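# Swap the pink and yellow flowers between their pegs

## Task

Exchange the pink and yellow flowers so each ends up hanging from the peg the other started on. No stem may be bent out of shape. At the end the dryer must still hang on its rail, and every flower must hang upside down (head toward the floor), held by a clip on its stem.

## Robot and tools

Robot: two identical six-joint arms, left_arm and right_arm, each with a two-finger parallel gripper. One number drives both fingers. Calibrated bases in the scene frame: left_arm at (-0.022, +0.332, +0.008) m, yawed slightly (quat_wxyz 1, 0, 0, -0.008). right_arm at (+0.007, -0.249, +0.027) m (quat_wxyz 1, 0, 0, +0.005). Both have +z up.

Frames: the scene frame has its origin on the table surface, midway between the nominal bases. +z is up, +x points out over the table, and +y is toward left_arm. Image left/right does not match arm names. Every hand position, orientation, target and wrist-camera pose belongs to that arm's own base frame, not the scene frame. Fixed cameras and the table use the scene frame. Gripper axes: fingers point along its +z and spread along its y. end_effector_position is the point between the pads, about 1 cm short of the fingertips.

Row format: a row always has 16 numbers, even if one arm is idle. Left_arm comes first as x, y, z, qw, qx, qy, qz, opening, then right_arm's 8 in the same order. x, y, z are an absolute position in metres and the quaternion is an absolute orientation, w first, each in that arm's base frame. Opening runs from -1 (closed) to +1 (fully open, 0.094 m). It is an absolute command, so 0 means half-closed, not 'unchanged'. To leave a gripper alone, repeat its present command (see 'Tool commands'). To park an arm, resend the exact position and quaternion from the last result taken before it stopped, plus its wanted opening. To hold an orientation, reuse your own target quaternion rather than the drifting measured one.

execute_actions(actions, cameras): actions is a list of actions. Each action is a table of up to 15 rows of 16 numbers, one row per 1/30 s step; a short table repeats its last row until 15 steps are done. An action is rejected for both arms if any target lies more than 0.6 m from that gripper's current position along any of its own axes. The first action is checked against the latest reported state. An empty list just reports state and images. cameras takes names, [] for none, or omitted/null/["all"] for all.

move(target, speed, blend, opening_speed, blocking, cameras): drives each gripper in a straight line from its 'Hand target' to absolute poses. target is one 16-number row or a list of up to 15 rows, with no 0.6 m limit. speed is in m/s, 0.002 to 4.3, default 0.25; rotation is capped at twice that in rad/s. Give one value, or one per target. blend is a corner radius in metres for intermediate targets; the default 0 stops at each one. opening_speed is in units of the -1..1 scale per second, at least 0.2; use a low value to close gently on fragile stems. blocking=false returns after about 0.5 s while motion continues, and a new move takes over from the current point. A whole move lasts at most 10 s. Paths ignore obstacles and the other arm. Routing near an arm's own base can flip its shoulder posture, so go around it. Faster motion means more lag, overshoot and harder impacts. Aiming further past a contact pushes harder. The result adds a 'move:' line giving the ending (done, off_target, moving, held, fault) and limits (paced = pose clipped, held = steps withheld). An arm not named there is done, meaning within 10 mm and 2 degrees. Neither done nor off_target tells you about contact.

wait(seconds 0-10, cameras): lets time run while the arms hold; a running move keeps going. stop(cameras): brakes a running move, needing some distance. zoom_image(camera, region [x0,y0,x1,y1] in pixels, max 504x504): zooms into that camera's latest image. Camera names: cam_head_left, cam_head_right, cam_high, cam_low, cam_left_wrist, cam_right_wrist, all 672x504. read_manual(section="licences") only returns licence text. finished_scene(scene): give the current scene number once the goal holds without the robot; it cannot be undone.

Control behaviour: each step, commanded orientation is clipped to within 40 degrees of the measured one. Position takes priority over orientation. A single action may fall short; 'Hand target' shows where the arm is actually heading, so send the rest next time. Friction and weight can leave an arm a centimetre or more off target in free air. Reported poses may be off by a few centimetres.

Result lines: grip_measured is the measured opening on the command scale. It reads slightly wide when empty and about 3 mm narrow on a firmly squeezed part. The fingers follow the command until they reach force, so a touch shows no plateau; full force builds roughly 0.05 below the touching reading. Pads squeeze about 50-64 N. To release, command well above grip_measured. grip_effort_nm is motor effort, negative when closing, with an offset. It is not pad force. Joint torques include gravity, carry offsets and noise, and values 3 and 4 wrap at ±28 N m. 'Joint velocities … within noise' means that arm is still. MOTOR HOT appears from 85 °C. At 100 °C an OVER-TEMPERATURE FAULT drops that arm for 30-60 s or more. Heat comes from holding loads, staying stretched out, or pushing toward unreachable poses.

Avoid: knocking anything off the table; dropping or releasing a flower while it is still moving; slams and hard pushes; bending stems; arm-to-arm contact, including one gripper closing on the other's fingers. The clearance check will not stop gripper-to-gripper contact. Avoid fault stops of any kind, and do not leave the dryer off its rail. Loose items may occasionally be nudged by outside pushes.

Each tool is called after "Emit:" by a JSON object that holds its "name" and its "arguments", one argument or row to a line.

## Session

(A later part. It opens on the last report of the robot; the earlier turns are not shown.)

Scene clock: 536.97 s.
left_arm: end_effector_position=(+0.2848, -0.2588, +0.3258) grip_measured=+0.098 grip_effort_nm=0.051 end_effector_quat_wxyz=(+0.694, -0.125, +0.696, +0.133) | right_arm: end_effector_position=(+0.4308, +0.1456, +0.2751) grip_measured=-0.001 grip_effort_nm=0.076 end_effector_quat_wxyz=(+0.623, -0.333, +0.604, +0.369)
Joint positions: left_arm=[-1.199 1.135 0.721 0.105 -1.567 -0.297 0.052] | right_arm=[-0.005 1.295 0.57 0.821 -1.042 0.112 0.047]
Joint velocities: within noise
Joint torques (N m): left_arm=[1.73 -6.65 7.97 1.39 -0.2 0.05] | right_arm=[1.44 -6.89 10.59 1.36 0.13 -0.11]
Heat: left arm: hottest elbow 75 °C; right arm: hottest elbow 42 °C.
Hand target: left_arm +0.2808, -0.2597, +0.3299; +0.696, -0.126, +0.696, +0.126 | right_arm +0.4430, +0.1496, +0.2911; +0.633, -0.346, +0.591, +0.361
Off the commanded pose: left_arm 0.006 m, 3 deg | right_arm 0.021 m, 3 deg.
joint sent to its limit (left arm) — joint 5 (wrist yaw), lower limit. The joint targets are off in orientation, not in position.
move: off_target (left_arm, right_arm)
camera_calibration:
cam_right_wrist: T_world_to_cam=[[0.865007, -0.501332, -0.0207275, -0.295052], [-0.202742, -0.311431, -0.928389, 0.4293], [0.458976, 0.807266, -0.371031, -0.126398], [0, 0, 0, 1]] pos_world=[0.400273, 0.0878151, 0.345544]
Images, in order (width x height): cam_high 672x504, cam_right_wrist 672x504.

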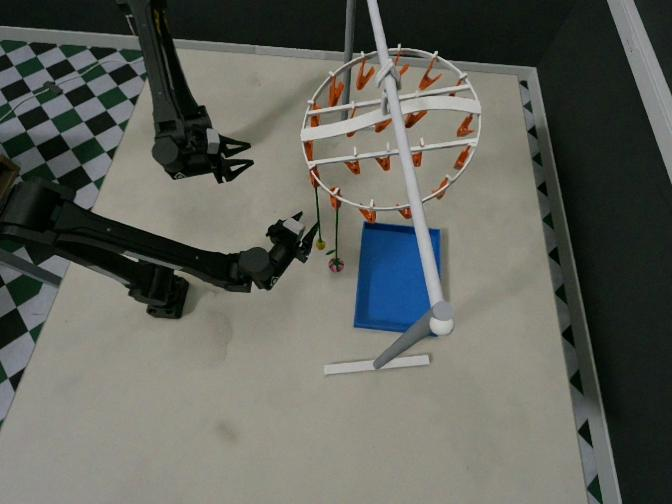

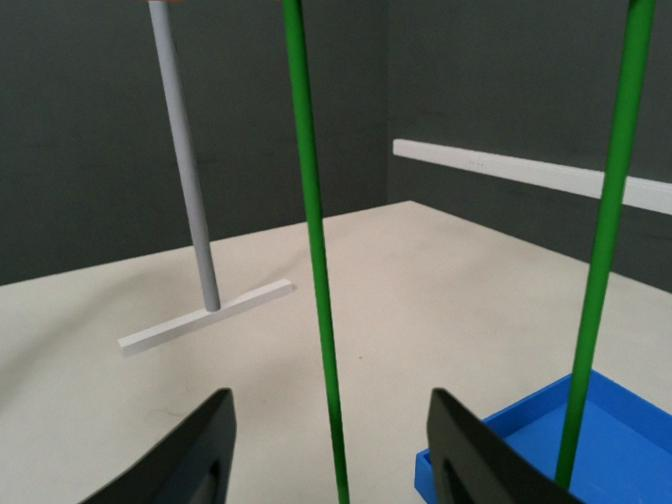

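Emit:
{"name": "move", "arguments": {
  "target": [0.28,-0.26,0.33,0.692,-0.147,0.692,0.147,0.1,0.454,0.172,0.283,0.633,-0.346,0.591,0.361,0],
  "speed": 0.12,
  "cameras": ["cam_right_wrist"]
}}

Scene clock: 539.87 s.
left_arm: end_effector_position=(+0.2848, -0.2588, +0.3258) grip_measured=+0.098 grip_effort_nm=0.051 end_effector_quat_wxyz=(+0.694, -0.125, +0.696, +0.133) | right_arm: end_effector_position=(+0.4405, +0.1668, +0.2645) grip_measured=-0.001 grip_effort_nm=0.071 end_effector_quat_wxyz=(+0.617, -0.331, +0.610, +0.371)
Joint positions: left_arm=[-1.199 1.135 0.721 0.105 -1.567 -0.297 0.052] | right_arm=[0.054 1.34 0.586 0.82 -0.983 0.099 0.047]
Joint velocities: within noise
Joint torques (N m): left_arm=[1.73 -6.59 7.97 1.42 -0.2 0.05] | right_arm=[1.38 -7.53 10.41 2.1 0.09 -0.12]
Heat: left arm: hottest elbow 74 °C; right arm: hottest elbow 42 °C.
Hand target: left_arm +0.2808, -0.2597, +0.3299; +0.696, -0.126, +0.696, +0.126 | right_arm +0.4526, +0.1716, +0.2830; +0.633, -0.346, +0.591, +0.361
Off the commanded pose: left_arm 0.006 m, 3 deg | right_arm 0.023 m, 3 deg.
joint sent to its limit (left arm) — joint 5 (wrist yaw), lower limit. The joint targets are off in orientation, not in position.
move: off_target (left_arm, right_arm)
camera_calibration:
cam_right_wrist: T_world_to_cam=[[0.86473, -0.501068, -0.0342474, -0.289386], [-0.218547, -0.314014, -0.923922, 0.434212], [0.452193, 0.806428, -0.381044, -0.146038], [0, 0, 0, 1]] pos_world=[0.411174, 0.109116, 0.335621]
Images, in order (width x height): cam_right_wrist 672x504.

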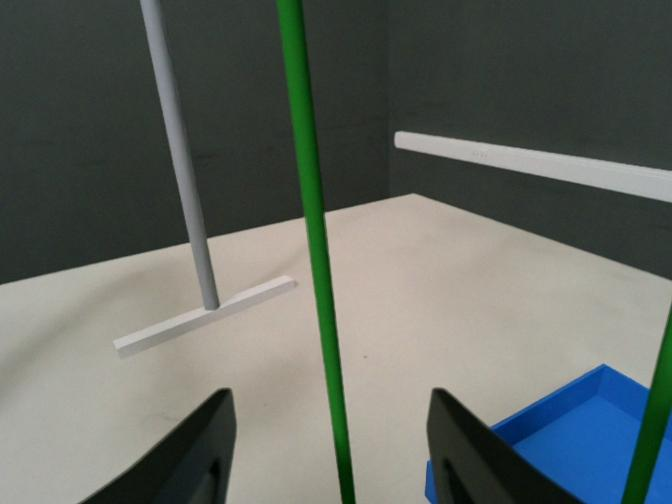

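Emit:
{"name": "move", "arguments": {
  "target": [0.28,-0.26,0.33,0.692,-0.147,0.692,0.147,0.1,0.467,0.194,0.283,0.633,-0.346,0.591,0.361,0],
  "speed": 0.12,
  "cameras": ["cam_right_wrist","cam_high"]
}}

Emit:
{"name": "zoom_image", "arguments": {
  "camera": "cam_high",
  "region": [290, 165, 350, 275]
}}

Scene clock: 543.70 s.
left_arm: end_effector_position=(+0.2848, -0.2588, +0.3258) grip_measured=+0.098 grip_effort_nm=0.051 end_effector_quat_wxyz=(+0.694, -0.125, +0.696, +0.133) | right_arm: end_effector_position=(+0.4534, +0.1880, +0.2664) grip_measured=-0.001 grip_effort_nm=0.076 end_effector_quat_wxyz=(+0.620, -0.334, +0.607, +0.369)
Joint positions: left_arm=[-1.199 1.135 0.721 0.105 -1.567 -0.297 0.052] | right_arm=[0.11 1.377 0.625 0.82 -0.929 0.089 0.047]
Joint velocities: within noise
Joint torques (N m): left_arm=[1.73 -6.65 7.97 1.39 -0.2 0.04] | right_arm=[1.26 -7.94 10.43 1.73 0.1 -0.13]
Heat: left arm: hottest elbow 73 °C; right arm: hottest elbow 43 °C.
Hand target: left_arm +0.2808, -0.2597, +0.3299; +0.696, -0.126, +0.696, +0.126 | right_arm +0.4658, +0.1937, +0.2830; +0.633, -0.346, +0.591, +0.361
Off the commanded pose: left_arm 0.006 m, 3 deg | right_arm 0.022 m, 3 deg.
joint sent to its limit (left arm) — joint 5 (wrist yaw), lower limit. The joint targets are off in orientation, not in position.
move: off_target (left_arm, right_arm)
camera_calibration:
cam_right_wrist: T_world_to_cam=[[0.865283, -0.500685, -0.024515, -0.29277], [-0.208708, -0.315363, -0.925736, 0.441773], [0.455771, 0.80614, -0.377375, -0.170793], [0, 0, 0, 1]] pos_world=[0.423373, 0.130416, 0.337335]
Images, in order (width x height): cam_high 672x504, cam_right_wrist 672x504.

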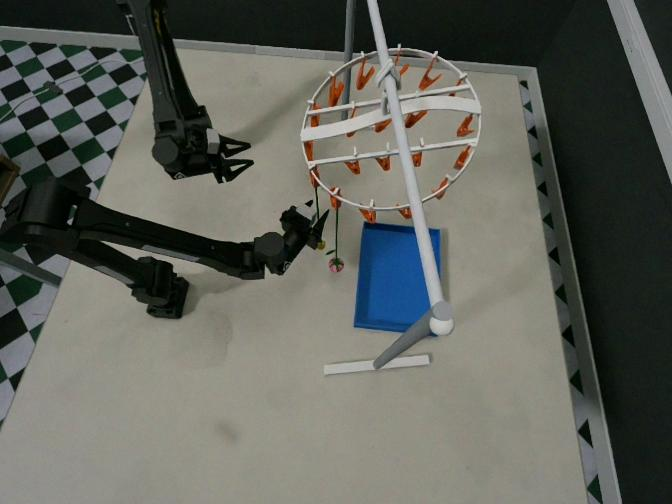

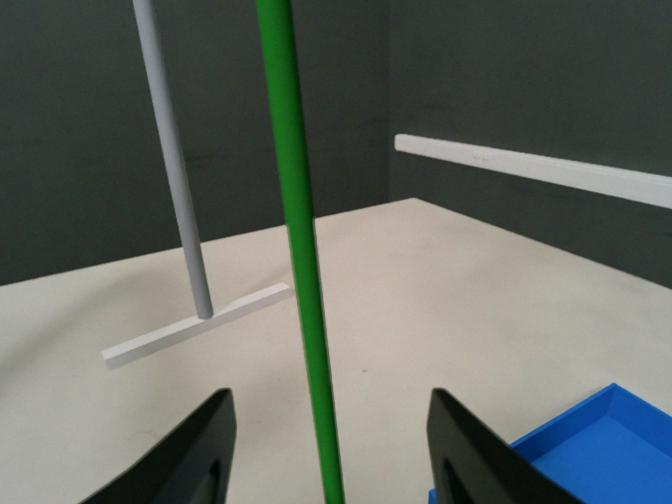

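Scaled by 4.582 from the camera's 672x504 image, which has a finer 960x720 frame.

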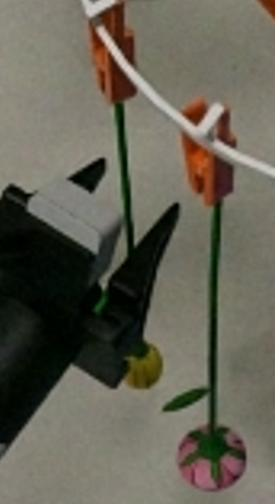

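Emit:
{"name": "move", "arguments": {
  "target": [0.28,-0.26,0.33,0.692,-0.147,0.692,0.147,0.1,0.472,0.203,0.283,0.633,-0.346,0.591,0.361,0],
  "speed": 0.12,
  "cameras": []
}}

Emit:
{"name": "move", "arguments": {
  "target": [0.28,-0.26,0.33,0.692,-0.147,0.692,0.147,0.1,0.472,0.203,0.283,0.633,-0.346,0.591,0.361,-1],
  "opening_speed": 0.6,
  "cameras": ["cam_right_wrist","cam_low"]
}}

Emit:
{"name": "zoom_image", "arguments": {
  "camera": "cam_low",
  "region": [240, 120, 320, 255]
}}

Scene clock: 547.27 s.
left_arm: end_effector_position=(+0.2848, -0.2588, +0.3258) grip_measured=+0.098 grip_effort_nm=0.042 end_effector_quat_wxyz=(+0.694, -0.125, +0.696, +0.133) | right_arm: end_effector_position=(+0.4587, +0.1963, +0.2673) grip_measured=-0.001 grip_effort_nm=0.066 end_effector_quat_wxyz=(+0.622, -0.334, +0.605, +0.368)
Joint positions: left_arm=[-1.199 1.135 0.721 0.105 -1.567 -0.297 0.052] | right_arm=[0.13 1.392 0.642 0.82 -0.907 0.085 0.047]
Joint velocities: within noise
Joint torques (N m): left_arm=[1.73 -6.71 7.97 1.4 -0.21 0.05] | right_arm=[1.44 -8.29 10.59 1.55 0.11 -0.15]
Heat: left arm: hottest elbow 72 °C; right arm: hottest elbow 43 °C.
Hand target: left_arm +0.2808, -0.2597, +0.3299; +0.696, -0.126, +0.696, +0.126 | right_arm +0.4709, +0.2025, +0.2831; +0.633, -0.346, +0.591, +0.361
Off the commanded pose: left_arm 0.006 m, 3 deg | right_arm 0.022 m, 3 deg.
joint sent to its limit (left arm) — joint 5 (wrist yaw), lower limit. The joint targets are off in orientation, not in position.
move: off_target (left_arm, right_arm)
No camera images: "cameras" was empty.

Scene clock: 549.17 s.
left_arm: end_effector_position=(+0.2848, -0.2588, +0.3258) grip_measured=+0.098 grip_effort_nm=0.051 end_effector_quat_wxyz=(+0.694, -0.125, +0.696, +0.133) | right_arm: end_effector_position=(+0.4587, +0.1964, +0.2672) grip_measured=-0.952 grip_effort_nm=-0.940 end_effector_quat_wxyz=(+0.622, -0.335, +0.605, +0.367)
Joint positions: left_arm=[-1.199 1.135 0.721 0.105 -1.567 -0.297 0.052] | right_arm=[0.131 1.392 0.642 0.82 -0.907 0.082 0.002]
Joint velocities: within noise
Joint torques (N m): left_arm=[1.67 -6.59 7.97 1.4 -0.21 0.04] | right_arm=[1.38 -8.59 10.55 1.58 0.12 -0.09]
Heat: left arm: hottest elbow 71 °C; right arm: hottest elbow 43 °C.
Hand target: left_arm +0.2808, -0.2597, +0.3299; +0.696, -0.126, +0.696, +0.126 | right_arm +0.4709, +0.2026, +0.2831; +0.633, -0.346, +0.591, +0.361
Off the commanded pose: left_arm 0.006 m, 3 deg | right_arm 0.022 m, 2 deg.
joint sent to its limit (left arm) — joint 5 (wrist yaw), lower limit. The joint targets are off in orientation, not in position.
move: off_target (left_arm, right_arm)
camera_calibration:
cam_right_wrist: T_world_to_cam=[[0.864959, -0.501519, -0.0180096, -0.294597], [-0.202954, -0.316758, -0.926539, 0.44402], [0.458972, 0.805073, -0.375768, -0.181368], [0, 0, 0, 1]] pos_world=[0.428173, 0.138915, 0.337944]
Images, in order (width x height): cam_low 672x504, cam_right_wrist 672x504.

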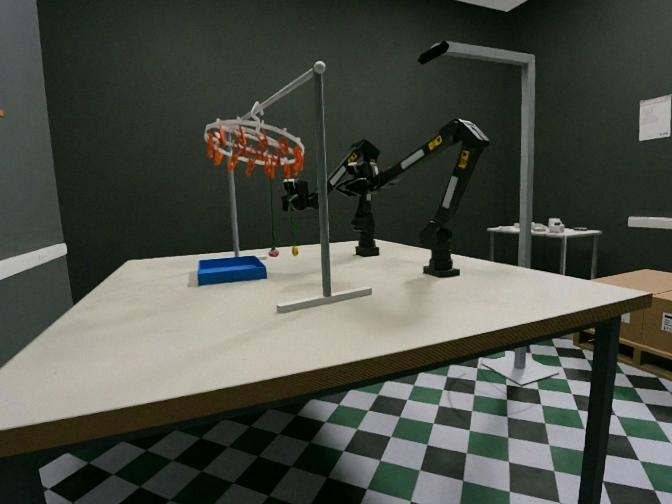

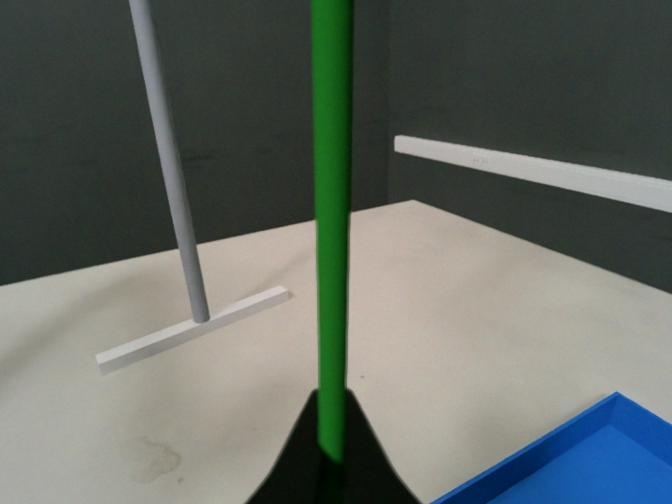

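Scaled by 3.733 from the camera's 672x504 image, which has a finer 960x720 frame.

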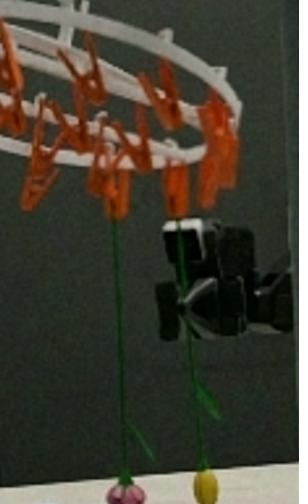

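Emit:
{"name": "move", "arguments": {
  "target": [
    [0.38,-0.36,0.43,0.686,-0.171,0.686,0.171,0.1,0.472,0.203,0.283,0.633,-0.346,0.591,0.361,-1],
    [0.436,-0.396,0.464,0.686,-0.171,0.686,0.171,0.1,0.472,0.203,0.283,0.633,-0.346,0.591,0.361,-1]
  ],
  "speed": 0.2,
  "cameras": ["cam_left_wrist","cam_high"]
}}

Scene clock: 556.63 s.
left_arm: end_effector_position=(+0.4274, -0.3902, +0.4428) grip_measured=+0.098 grip_effort_nm=0.051 end_effector_quat_wxyz=(+0.682, -0.156, +0.691, +0.182) | right_arm: end_effector_position=(+0.4587, +0.1964, +0.2672) grip_measured=-0.957 grip_effort_nm=-1.038 end_effector_quat_wxyz=(+0.622, -0.335, +0.605, +0.367)
Joint positions: left_arm=[-1.04 1.58 1.426 0.073 -1.524 -0.043 0.052] | right_arm=[0.131 1.392 0.642 0.82 -0.907 0.082 0.002]
Joint velocities: within noise
Joint torques (N m): left_arm=[3.08 -11.46 12.92 1.55 0.08 0.14] | right_arm=[1.32 -8.23 10.61 1.59 0.1 -0.1]
Heat: left arm: hottest elbow 70 °C; right arm: hottest elbow 43 °C.
Hand target: left_arm +0.4349, -0.3947, +0.4635; +0.686, -0.171, +0.687, +0.171 | right_arm +0.4709, +0.2026, +0.2831; +0.633, -0.346, +0.591, +0.361
Off the commanded pose: left_arm 0.024 m, 2 deg | right_arm 0.022 m, 2 deg.
move: off_target (left_arm, right_arm)
camera_calibration:
cam_left_wrist: T_world_to_cam=[[0.468553, -0.881907, -0.0519499, -0.521481], [-0.396661, -0.157472, -0.904357, 0.547251], [0.789378, 0.444346, -0.423602, 0.114121], [0, 0, 0, 1]] pos_world=[0.37133, -0.42443, 0.516161]
Images, in order (width x height): cam_high 672x504, cam_left_wrist 672x504.

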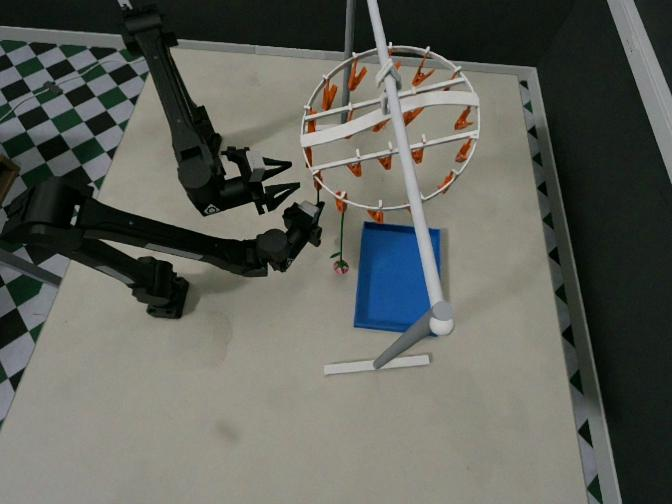

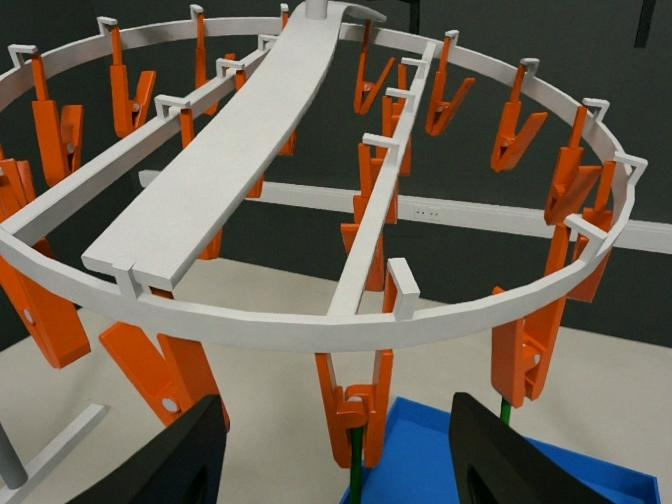

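Emit:
{"name": "move", "arguments": {
  "target": [0.470,-0.3845,0.464,0.686,-0.171,0.686,0.171,0.1,0.472,0.203,0.283,0.633,-0.346,0.591,0.361,-1],
  "speed": 0.1,
  "cameras": ["cam_left_wrist","cam_low"]
}}

Emit:
{"name": "zoom_image", "arguments": {
  "camera": "cam_low",
  "region": [250, 120, 350, 195]
}}

Scene clock: 560.70 s.
left_arm: end_effector_position=(+0.4611, -0.3786, +0.4405) grip_measured=+0.098 grip_effort_nm=0.046 end_effector_quat_wxyz=(+0.678, -0.151, +0.694, +0.188) | right_arm: end_effector_position=(+0.4588, +0.1964, +0.2668) grip_measured=-0.957 grip_effort_nm=-1.033 end_effector_quat_wxyz=(+0.622, -0.335, +0.605, +0.367)
Joint positions: left_arm=[-0.977 1.603 1.449 0.073 -1.462 -0.025 0.052] | right_arm=[0.131 1.393 0.642 0.82 -0.907 0.082 0.002]
Joint velocities: within noise
Joint torques (N m): left_arm=[3.02 -11.87 12.96 2.28 0.1 0.16] | right_arm=[1.38 -8.47 10.58 1.57 0.1 -0.11]
Heat: left arm: hottest elbow 72 °C; right arm: hottest elbow 43 °C.
Hand target: left_arm +0.4686, -0.3830, +0.4635; +0.686, -0.171, +0.687, +0.171 | right_arm +0.4709, +0.2026, +0.2831; +0.633, -0.346, +0.591, +0.361
Off the commanded pose: left_arm 0.026 m, 3 deg | right_arm 0.022 m, 3 deg.
move: off_target (left_arm, right_arm)
camera_calibration:
cam_left_wrist: T_world_to_cam=[[0.469542, -0.880172, -0.0694834, -0.519228], [-0.407699, -0.146341, -0.901314, 0.568253], [0.783142, 0.451533, -0.427558, 0.0885443], [0, 0, 0, 1]] pos_world=[0.406133, -0.413832, 0.513954]
Images, in order (width x height): cam_low 672x504, cam_left_wrist 672x504.

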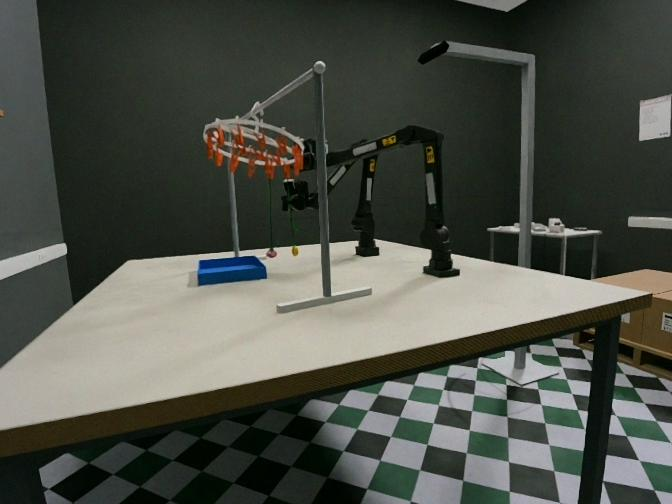

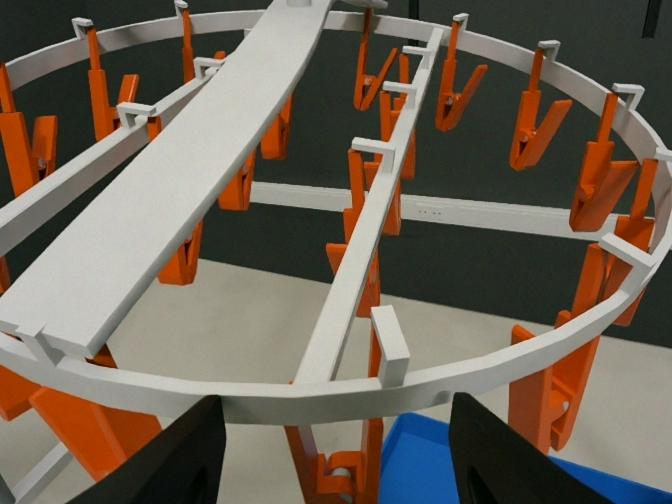

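Scaled by 5.040 from the camera's 672x504 image, which has a finer 960x720 frame.

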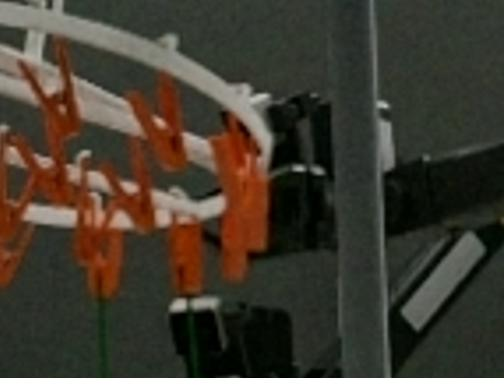

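Emit:
{"name": "move", "arguments": {
  "target": [0.483,-0.377,0.462,0.686,-0.171,0.686,0.171,0.1,0.472,0.203,0.283,0.633,-0.346,0.591,0.361,-1],
  "speed": 0.1,
  "cameras": []
}}

Emit:
{"name": "move", "arguments": {
  "target": [0.483,-0.377,0.462,0.686,-0.171,0.686,0.171,-1,0.472,0.203,0.283,0.633,-0.346,0.591,0.361,-1],
  "opening_speed": 0.8,
  "cameras": ["cam_left_wrist","cam_low"]
}}

Emit:
{"name": "zoom_image", "arguments": {
  "camera": "cam_low",
  "region": [250, 120, 350, 195]
}}

Scene clock: 564.33 s.
left_arm: end_effector_position=(+0.4708, -0.3750, +0.4390) grip_measured=+0.098 grip_effort_nm=0.046 end_effector_quat_wxyz=(+0.679, -0.149, +0.695, +0.185) | right_arm: end_effector_position=(+0.4590, +0.1964, +0.2663) grip_measured=-0.957 grip_effort_nm=-1.033 end_effector_quat_wxyz=(+0.621, -0.335, +0.606, +0.367)
Joint positions: left_arm=[-0.959 1.607 1.449 0.083 -1.437 -0.02 0.052] | right_arm=[0.131 1.394 0.642 0.82 -0.906 0.082 0.002]
Joint velocities: within noise
Joint torques (N m): left_arm=[3.6 -11.87 12.88 2.48 0.13 0.2] | right_arm=[1.2 -8.7 10.51 1.61 0.09 -0.11]
Heat: left arm: hottest elbow 74 °C; right arm: hottest elbow 43 °C.
Hand target: left_arm +0.4816, -0.3756, +0.4615; +0.686, -0.171, +0.687, +0.171 | right_arm +0.4709, +0.2026, +0.2832; +0.633, -0.346, +0.591, +0.361
Off the commanded pose: left_arm 0.026 m, 3 deg | right_arm 0.022 m, 3 deg.
move: off_target (left_arm, right_arm)
No camera images: "cameras" was empty.

Scene clock: 566.10 s.
left_arm: end_effector_position=(+0.4708, -0.3751, +0.4390) grip_measured=-0.997 grip_effort_nm=-0.164 end_effector_quat_wxyz=(+0.679, -0.149, +0.695, +0.185) | right_arm: end_effector_position=(+0.4591, +0.1964, +0.2663) grip_measured=-0.957 grip_effort_nm=-1.033 end_effector_quat_wxyz=(+0.622, -0.335, +0.606, +0.367)
Joint positions: left_arm=[-0.959 1.607 1.449 0.083 -1.436 -0.018 0] | right_arm=[0.131 1.394 0.642 0.82 -0.906 0.082 0.002]
Joint velocities: within noise
Joint torques (N m): left_arm=[3.6 -11.87 12.89 2.39 0.11 0.16] | right_arm=[1.32 -8.53 10.54 1.61 0.08 -0.11]
Heat: left arm: hottest elbow 74 °C; right arm: hottest elbow 43 °C.
Hand target: left_arm +0.4816, -0.3756, +0.4614; +0.686, -0.171, +0.687, +0.171 | right_arm +0.4709, +0.2026, +0.2832; +0.633, -0.346, +0.591, +0.361
Off the commanded pose: left_arm 0.026 m, 3 deg | right_arm 0.022 m, 3 deg.
move: off_target (left_arm, right_arm)
camera_calibration:
cam_left_wrist: T_world_to_cam=[[0.462442, -0.883909, -0.0696565, -0.51883], [-0.409914, -0.143473, -0.90077, 0.573251], [0.786205, 0.445107, -0.428674, 0.0754171], [0, 0, 0, 1]] pos_world=[0.415619, -0.409922, 0.512556]
Images, in order (width x height): cam_low 672x504, cam_left_wrist 672x504.

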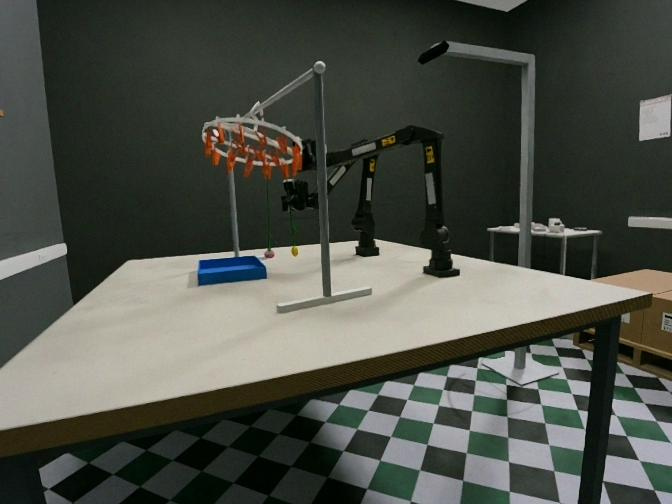

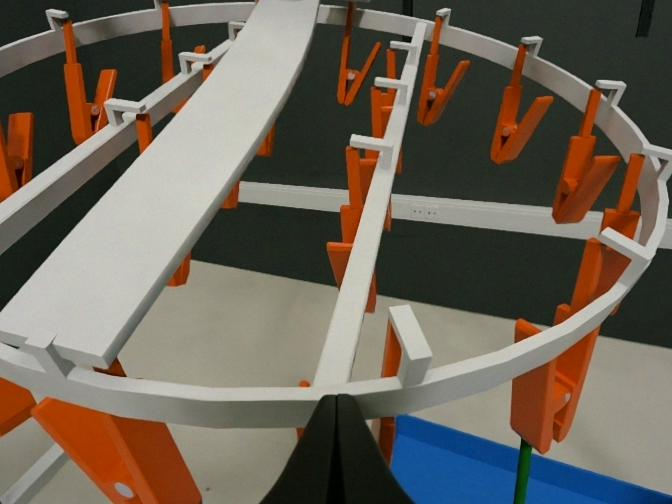

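Scaled by 5.040 from the camera's 672x504 image, which has a finer 960x720 frame.

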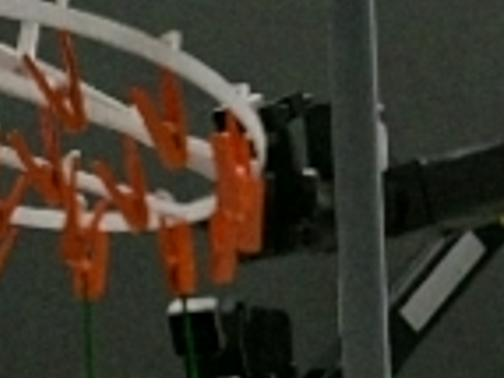

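Emit:
{"name": "move", "arguments": {
  "target": [
    [0.455,-0.392,0.455,0.686,-0.171,0.686,0.171,-1,0.472,0.203,0.283,0.633,-0.346,0.591,0.361,-1],
    [0.455,-0.392,0.446,0.686,-0.171,0.686,0.171,0.1,0.472,0.203,0.283,0.633,-0.346,0.591,0.361,-1]
  ],
  "speed": 0.1,
  "cameras": ["cam_left_wrist","cam_low"]
}}

Emit:
{"name": "zoom_image", "arguments": {
  "camera": "cam_low",
  "region": [250, 120, 350, 195]
}}

Scene clock: 570.10 s.
left_arm: end_effector_position=(+0.4541, -0.3834, +0.4413) grip_measured=+0.097 grip_effort_nm=0.056 end_effector_quat_wxyz=(+0.681, -0.162, +0.690, +0.183) | right_arm: end_effector_position=(+0.4591, +0.1964, +0.2663) grip_measured=-0.957 grip_effort_nm=-1.028 end_effector_quat_wxyz=(+0.622, -0.335, +0.606, +0.367)
Joint positions: left_arm=[-0.993 1.607 1.449 0.103 -1.485 -0.023 0.052] | right_arm=[0.131 1.394 0.642 0.82 -0.906 0.082 0.002]
Joint velocities: within noise
Joint torques (N m): left_arm=[2.08 -11.81 10.29 2.32 -0.1 0] | right_arm=[1.32 -8.7 10.56 1.59 0.09 -0.1]
Heat: left arm: hottest elbow 75 °C; right arm: hottest elbow 43 °C.
Hand target: left_arm +0.4547, -0.3918, +0.4459; +0.685, -0.171, +0.687, +0.171 | right_arm +0.4709, +0.2026, +0.2832; +0.633, -0.346, +0.591, +0.361
Off the commanded pose: left_arm 0.010 m, 2 deg | right_arm 0.022 m, 3 deg.
move: off_target (right_arm)
camera_calibration:
cam_left_wrist: T_world_to_cam=[[0.477046, -0.877686, -0.0457701, -0.532984], [-0.393202, -0.166561, -0.90424, 0.552412], [0.786015, 0.449361, -0.424565, 0.0931548], [0, 0, 0, 1]] pos_world=[0.398247, -0.417642, 0.514669]
Images, in order (width x height): cam_low 672x504, cam_left_wrist 672x504.

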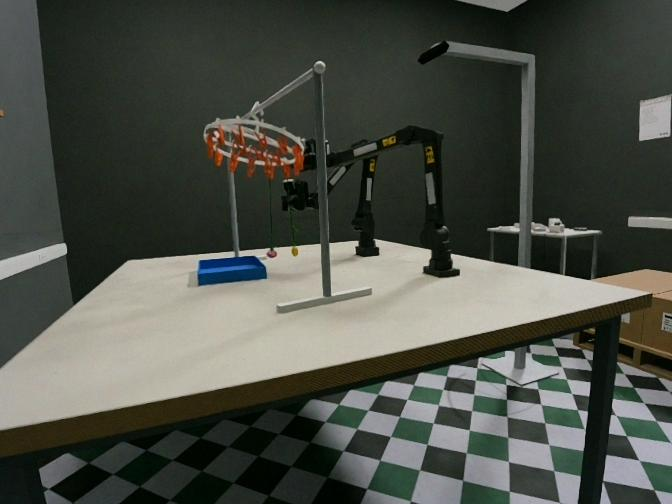

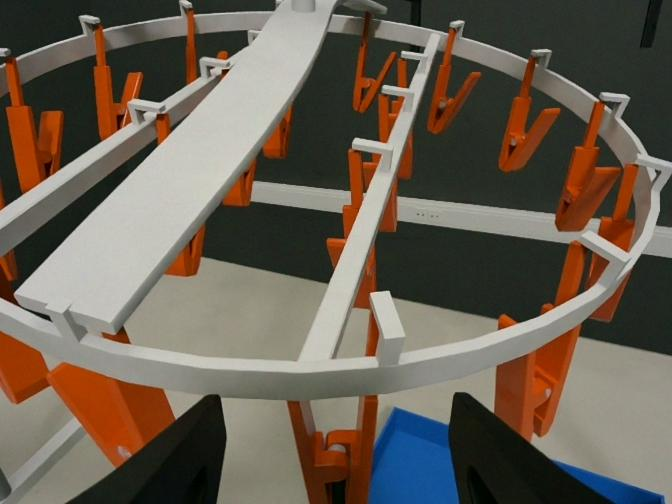

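Scaled by 5.040 from the camera's 672x504 image, which has a finer 960x720 frame.

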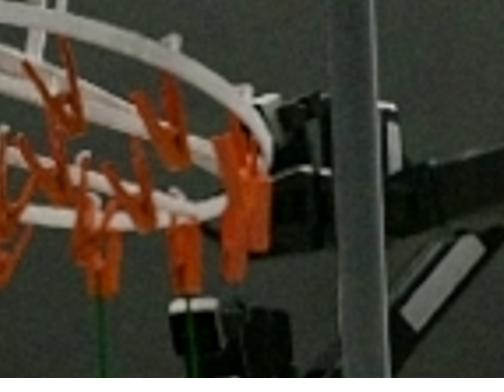

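Emit:
{"name": "move", "arguments": {
  "target": [
    [0.455,-0.392,0.439,0.686,-0.171,0.686,0.171,0.1,0.472,0.203,0.283,0.633,-0.346,0.591,0.361,-1],
    [0.490,-0.373,0.452,0.686,-0.171,0.686,0.171,0.1,0.472,0.203,0.283,0.633,-0.346,0.591,0.361,-1]
  ],
  "speed": 0.1,
  "cameras": ["cam_left_wrist","cam_low"]
}}

Emit:
{"name": "zoom_image", "arguments": {
  "camera": "cam_low",
  "region": [250, 120, 350, 195]
}}

Scene clock: 577.00 s.
left_arm: end_effector_position=(+0.4792, -0.3713, +0.4386) grip_measured=+0.098 grip_effort_nm=0.051 end_effector_quat_wxyz=(+0.682, -0.158, +0.692, +0.178) | right_arm: end_effector_position=(+0.4593, +0.1963, +0.2660) grip_measured=-0.957 grip_effort_nm=-1.033 end_effector_quat_wxyz=(+0.622, -0.334, +0.606, +0.367)
Joint positions: left_arm=[-0.943 1.614 1.449 0.12 -1.423 -0.015 0.052] | right_arm=[0.131 1.395 0.642 0.82 -0.905 0.082 0.002]
Joint velocities: within noise
Joint torques (N m): left_arm=[3.72 -11.87 11.71 2.1 0.2 0.17] | right_arm=[1.73 -8.76 10.56 1.59 0.03 -0.1]
Heat: left arm: hottest elbow 75 °C; right arm: hottest elbow 43 °C.
Hand target: left_arm +0.4892, -0.3724, +0.4517; +0.686, -0.171, +0.686, +0.171 | right_arm +0.4709, +0.2025, +0.2832; +0.633, -0.346, +0.591, +0.361
Off the commanded pose: left_arm 0.017 m, 2 deg | right_arm 0.022 m, 3 deg.
move: off_target (left_arm, right_arm)
camera_calibration:
cam_left_wrist: T_world_to_cam=[[0.466304, -0.88353, -0.0439795, -0.53228], [-0.395999, -0.164025, -0.903483, 0.563742], [0.791041, 0.438714, -0.426363, 0.0613374], [0, 0, 0, 1]] pos_world=[0.422925, -0.404727, 0.512074]
Images, in order (width x height): cam_low 672x504, cam_left_wrist 672x504.

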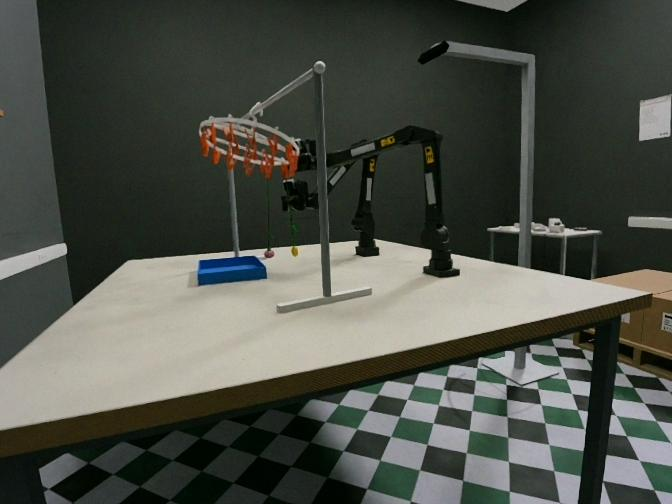

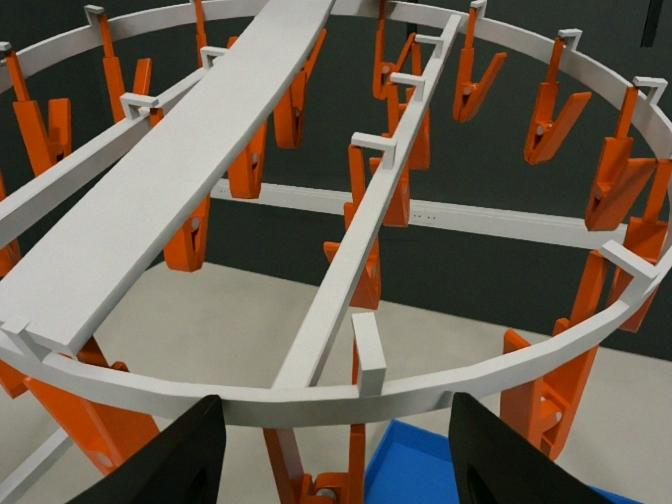

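Scaled by 5.040 from the camera's 672x504 image, which has a finer 960x720 frame.

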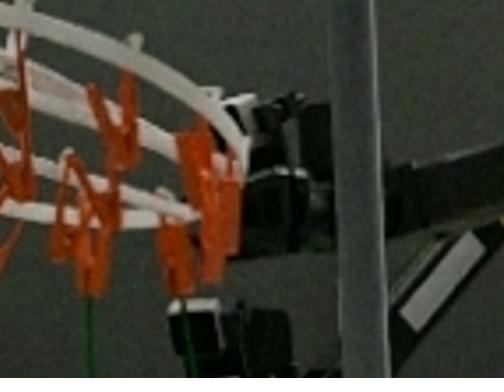

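Emit:
{"name": "move", "arguments": {
  "target": [
    [0.455,-0.392,0.43,0.686,-0.171,0.686,0.171,0.1,0.472,0.203,0.283,0.633,-0.346,0.591,0.361,-1],
    [0.455,-0.392,0.418,0.686,-0.171,0.686,0.171,0.1,0.472,0.203,0.283,0.633,-0.346,0.591,0.361,-1],
    [0.483,-0.378,0.422,0.686,-0.171,0.686,0.171,0.1,0.472,0.203,0.283,0.633,-0.346,0.591,0.361,-1]
  ],
  "speed": 0.1,
  "cameras": ["cam_left_wrist","cam_low"]
}}

Emit:
{"name": "zoom_image", "arguments": {
  "camera": "cam_low",
  "region": [250, 120, 350, 195]
}}

Scene clock: 581.50 s.
left_arm: end_effector_position=(+0.4768, -0.3759, +0.4234) grip_measured=+0.098 grip_effort_nm=0.051 end_effector_quat_wxyz=(+0.685, -0.168, +0.688, +0.171) | right_arm: end_effector_position=(+0.4593, +0.1965, +0.2658) grip_measured=-0.957 grip_effort_nm=-1.033 end_effector_quat_wxyz=(+0.621, -0.334, +0.606, +0.367)
Joint positions: left_arm=[-0.951 1.63 1.423 0.179 -1.436 -0.022 0.052] | right_arm=[0.131 1.395 0.642 0.82 -0.905 0.082 0.002]
Joint velocities: within noise
Joint torques (N m): left_arm=[3.02 -12.1 9.32 2.3 0.12 0.18] | right_arm=[1.14 -8.88 10.54 1.52 0.03 -0.11]
Heat: left arm: hottest elbow 75 °C; right arm: hottest elbow 43 °C.
Hand target: left_arm +0.4829, -0.3778, +0.4220; +0.686, -0.171, +0.687, +0.171 | right_arm +0.4709, +0.2026, +0.2831; +0.633, -0.346, +0.591, +0.361
Off the commanded pose: left_arm 0.007 m, 0 deg | right_arm 0.022 m, 3 deg.
move: off_target (right_arm)
camera_calibration:
cam_left_wrist: T_world_to_cam=[[0.470824, -0.882031, -0.0186167, -0.54827], [-0.382167, -0.184889, -0.905408, 0.534768], [0.795156, 0.433402, -0.424133, 0.0537949], [0, 0, 0, 1]] pos_world=[0.419734, -0.408033, 0.496792]
Images, in order (width x height): cam_low 672x504, cam_left_wrist 672x504.

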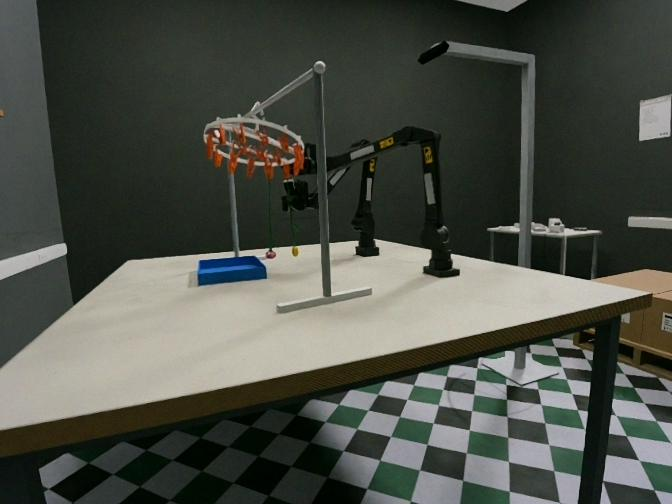

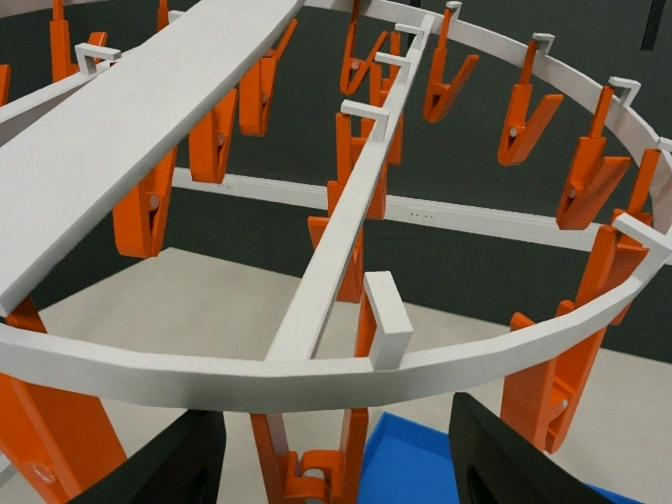

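Scaled by 5.040 from the camera's 672x504 image, which has a finer 960x720 frame.

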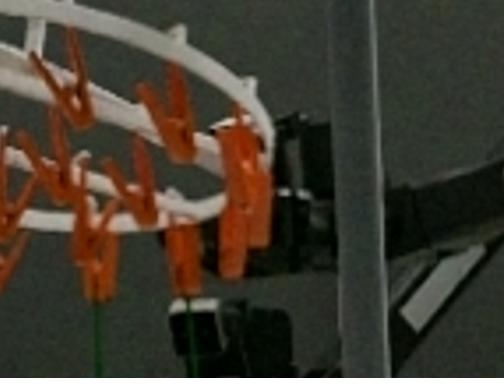

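Emit:
{"name": "move", "arguments": {
  "target": [0.486,-0.370,0.426,0.686,-0.171,0.686,0.171,0.1,0.472,0.203,0.283,0.633,-0.346,0.591,0.361,-1],
  "speed": 0.1,
  "cameras": []
}}

Emit:
{"name": "move", "arguments": {
  "target": [0.486,-0.370,0.426,0.686,-0.171,0.686,0.171,-1,0.472,0.203,0.283,0.633,-0.346,0.591,0.361,-1],
  "opening_speed": 0.8,
  "cameras": ["cam_left_wrist","cam_low"]
}}

Emit:
{"name": "zoom_image", "arguments": {
  "camera": "cam_low",
  "region": [250, 120, 350, 195]
}}

Scene clock: 585.37 s.
left_arm: end_effector_position=(+0.4795, -0.3755, +0.4234) grip_measured=+0.098 grip_effort_nm=0.051 end_effector_quat_wxyz=(+0.685, -0.165, +0.689, +0.170) | right_arm: end_effector_position=(+0.4593, +0.1965, +0.2658) grip_measured=-0.957 grip_effort_nm=-1.033 end_effector_quat_wxyz=(+0.621, -0.334, +0.606, +0.367)
Joint positions: left_arm=[-0.947 1.63 1.423 0.18 -1.424 -0.018 0.052] | right_arm=[0.131 1.395 0.642 0.82 -0.905 0.082 0.002]
Joint velocities: within noise
Joint torques (N m): left_arm=[3.55 -13.1 8.77 2.36 0.12 0.17] | right_arm=[1.14 -8.64 10.55 1.58 0.04 -0.11]
Heat: left arm: hottest elbow 74 °C; right arm: hottest elbow 43 °C.
Hand target: left_arm +0.4858, -0.3699, +0.4261; +0.686, -0.171, +0.686, +0.171 | right_arm +0.4709, +0.2026, +0.2831; +0.633, -0.346, +0.591, +0.361
Off the commanded pose: left_arm 0.009 m, 1 deg | right_arm 0.022 m, 3 deg.
move: off_target (right_arm)
No camera images: "cameras" was empty.

Scene clock: 586.97 s.
left_arm: end_effector_position=(+0.4796, -0.3757, +0.4234) grip_measured=-0.622 grip_effort_nm=-1.067 end_effector_quat_wxyz=(+0.685, -0.163, +0.689, +0.171) | right_arm: end_effector_position=(+0.4593, +0.1965, +0.2658) grip_measured=-0.957 grip_effort_nm=-1.023 end_effector_quat_wxyz=(+0.621, -0.334, +0.606, +0.367)
Joint positions: left_arm=[-0.947 1.63 1.423 0.18 -1.423 -0.015 0.018] | right_arm=[0.131 1.395 0.642 0.82 -0.905 0.082 0.002]
Joint velocities: within noise
Joint torques (N m): left_arm=[3.6 -13.1 8.77 2.35 0.12 0.15] | right_arm=[1.2 -8.82 10.55 1.52 0.04 -0.11]
Heat: left arm: hottest elbow 73 °C; right arm: hottest elbow 43 °C.
Hand target: left_arm +0.4858, -0.3699, +0.4261; +0.686, -0.171, +0.686, +0.171 | right_arm +0.4709, +0.2026, +0.2832; +0.633, -0.346, +0.591, +0.361
Off the commanded pose: left_arm 0.009 m, 1 deg | right_arm 0.022 m, 3 deg.
move: off_target (right_arm)
camera_calibration:
cam_left_wrist: T_world_to_cam=[[0.463316, -0.885829, -0.0254023, -0.544266], [-0.386749, -0.176325, -0.905171, 0.541155], [0.797348, 0.429205, -0.424287, 0.0489615], [0, 0, 0, 1]] pos_world=[0.422419, -0.407722, 0.496786]
Images, in order (width x height): cam_low 672x504, cam_left_wrist 672x504.

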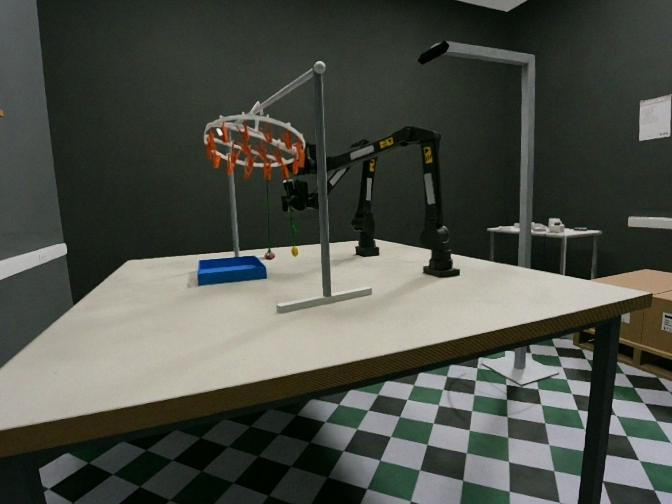

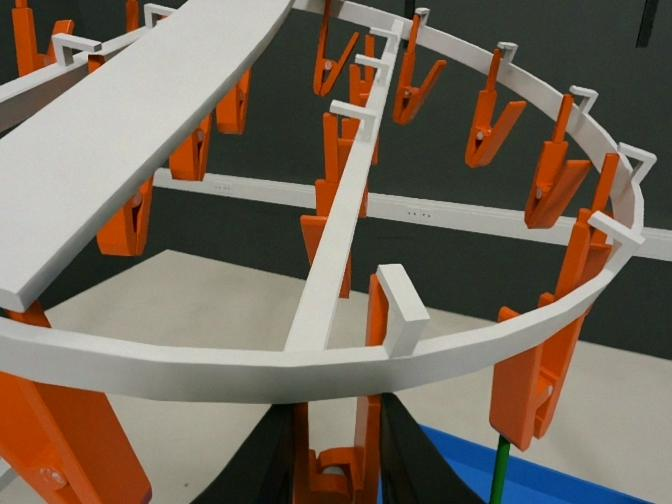

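Scaled by 5.040 from the camera's 672x504 image, which has a finer 960x720 frame.

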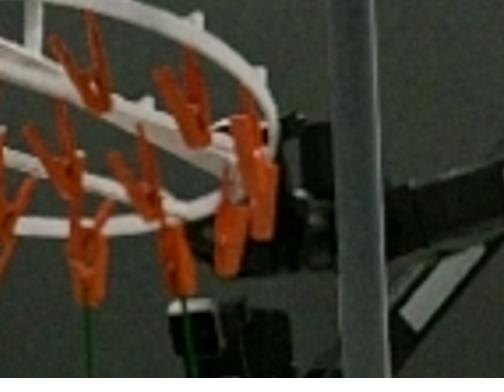

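Gripped (−.622). Lower R.

Emit:
{"name": "move", "arguments": {
  "target": [0.486,-0.370,0.426,0.686,-0.171,0.686,0.171,-1,0.464,0.203,0.205,0.633,-0.346,0.591,0.361,-1],
  "speed": 0.08,
  "cameras": ["cam_low"]
}}

Emit:
{"name": "zoom_image", "arguments": {
  "camera": "cam_low",
  "region": [250, 120, 350, 195]
}}

Scene clock: 590.53 s.
left_arm: end_effector_position=(+0.4796, -0.3757, +0.4234) grip_measured=-0.622 grip_effort_nm=-1.062 end_effector_quat_wxyz=(+0.685, -0.163, +0.689, +0.171) | right_arm: end_effector_position=(+0.4670, +0.1985, +0.2095) grip_measured=-0.957 grip_effort_nm=-1.038 end_effector_quat_wxyz=(+0.632, -0.341, +0.594, +0.362)
Joint positions: left_arm=[-0.947 1.63 1.423 0.18 -1.423 -0.015 0.018] | right_arm=[0.133 1.586 0.61 1.076 -0.904 0.078 0.002]
Joint velocities: within noise
Joint torques (N m): left_arm=[3.6 -13.1 8.8 2.35 0.11 0.16] | right_arm=[1.26 -10.11 5.05 2.41 0.14 -0.07]
Heat: left arm: hottest elbow 72 °C; right arm: hottest elbow 43 °C.
Hand target: left_arm +0.4858, -0.3699, +0.4261; +0.686, -0.171, +0.686, +0.171 | right_arm +0.4639, +0.2030, +0.2050; +0.633, -0.346, +0.591, +0.361
Off the commanded pose: left_arm 0.009 m, 1 deg | right_arm 0.007 m, 1 deg.
move: done
Images, in order (width x height): cam_low 672x504.

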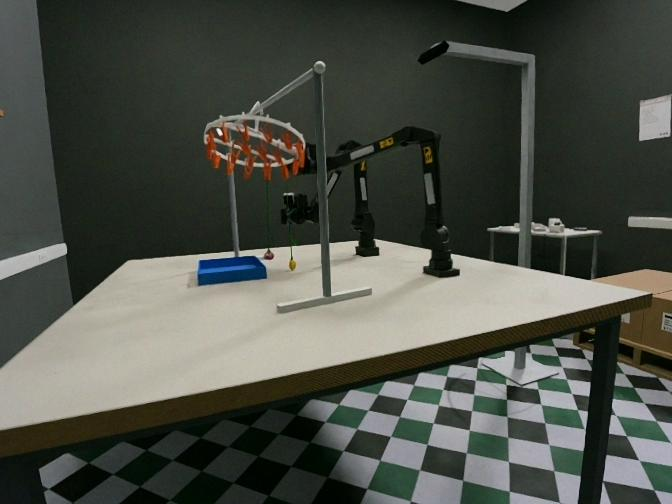

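Scaled by 5.040 from the camera's 672x504 image, which has a finer 960x720 frame.

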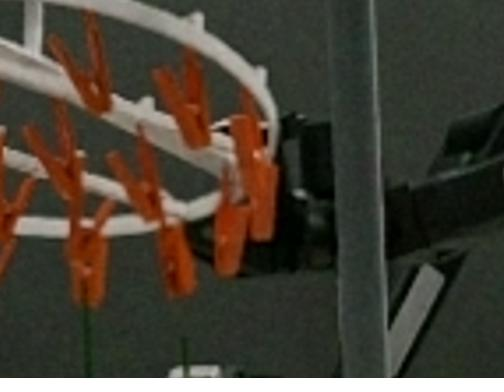

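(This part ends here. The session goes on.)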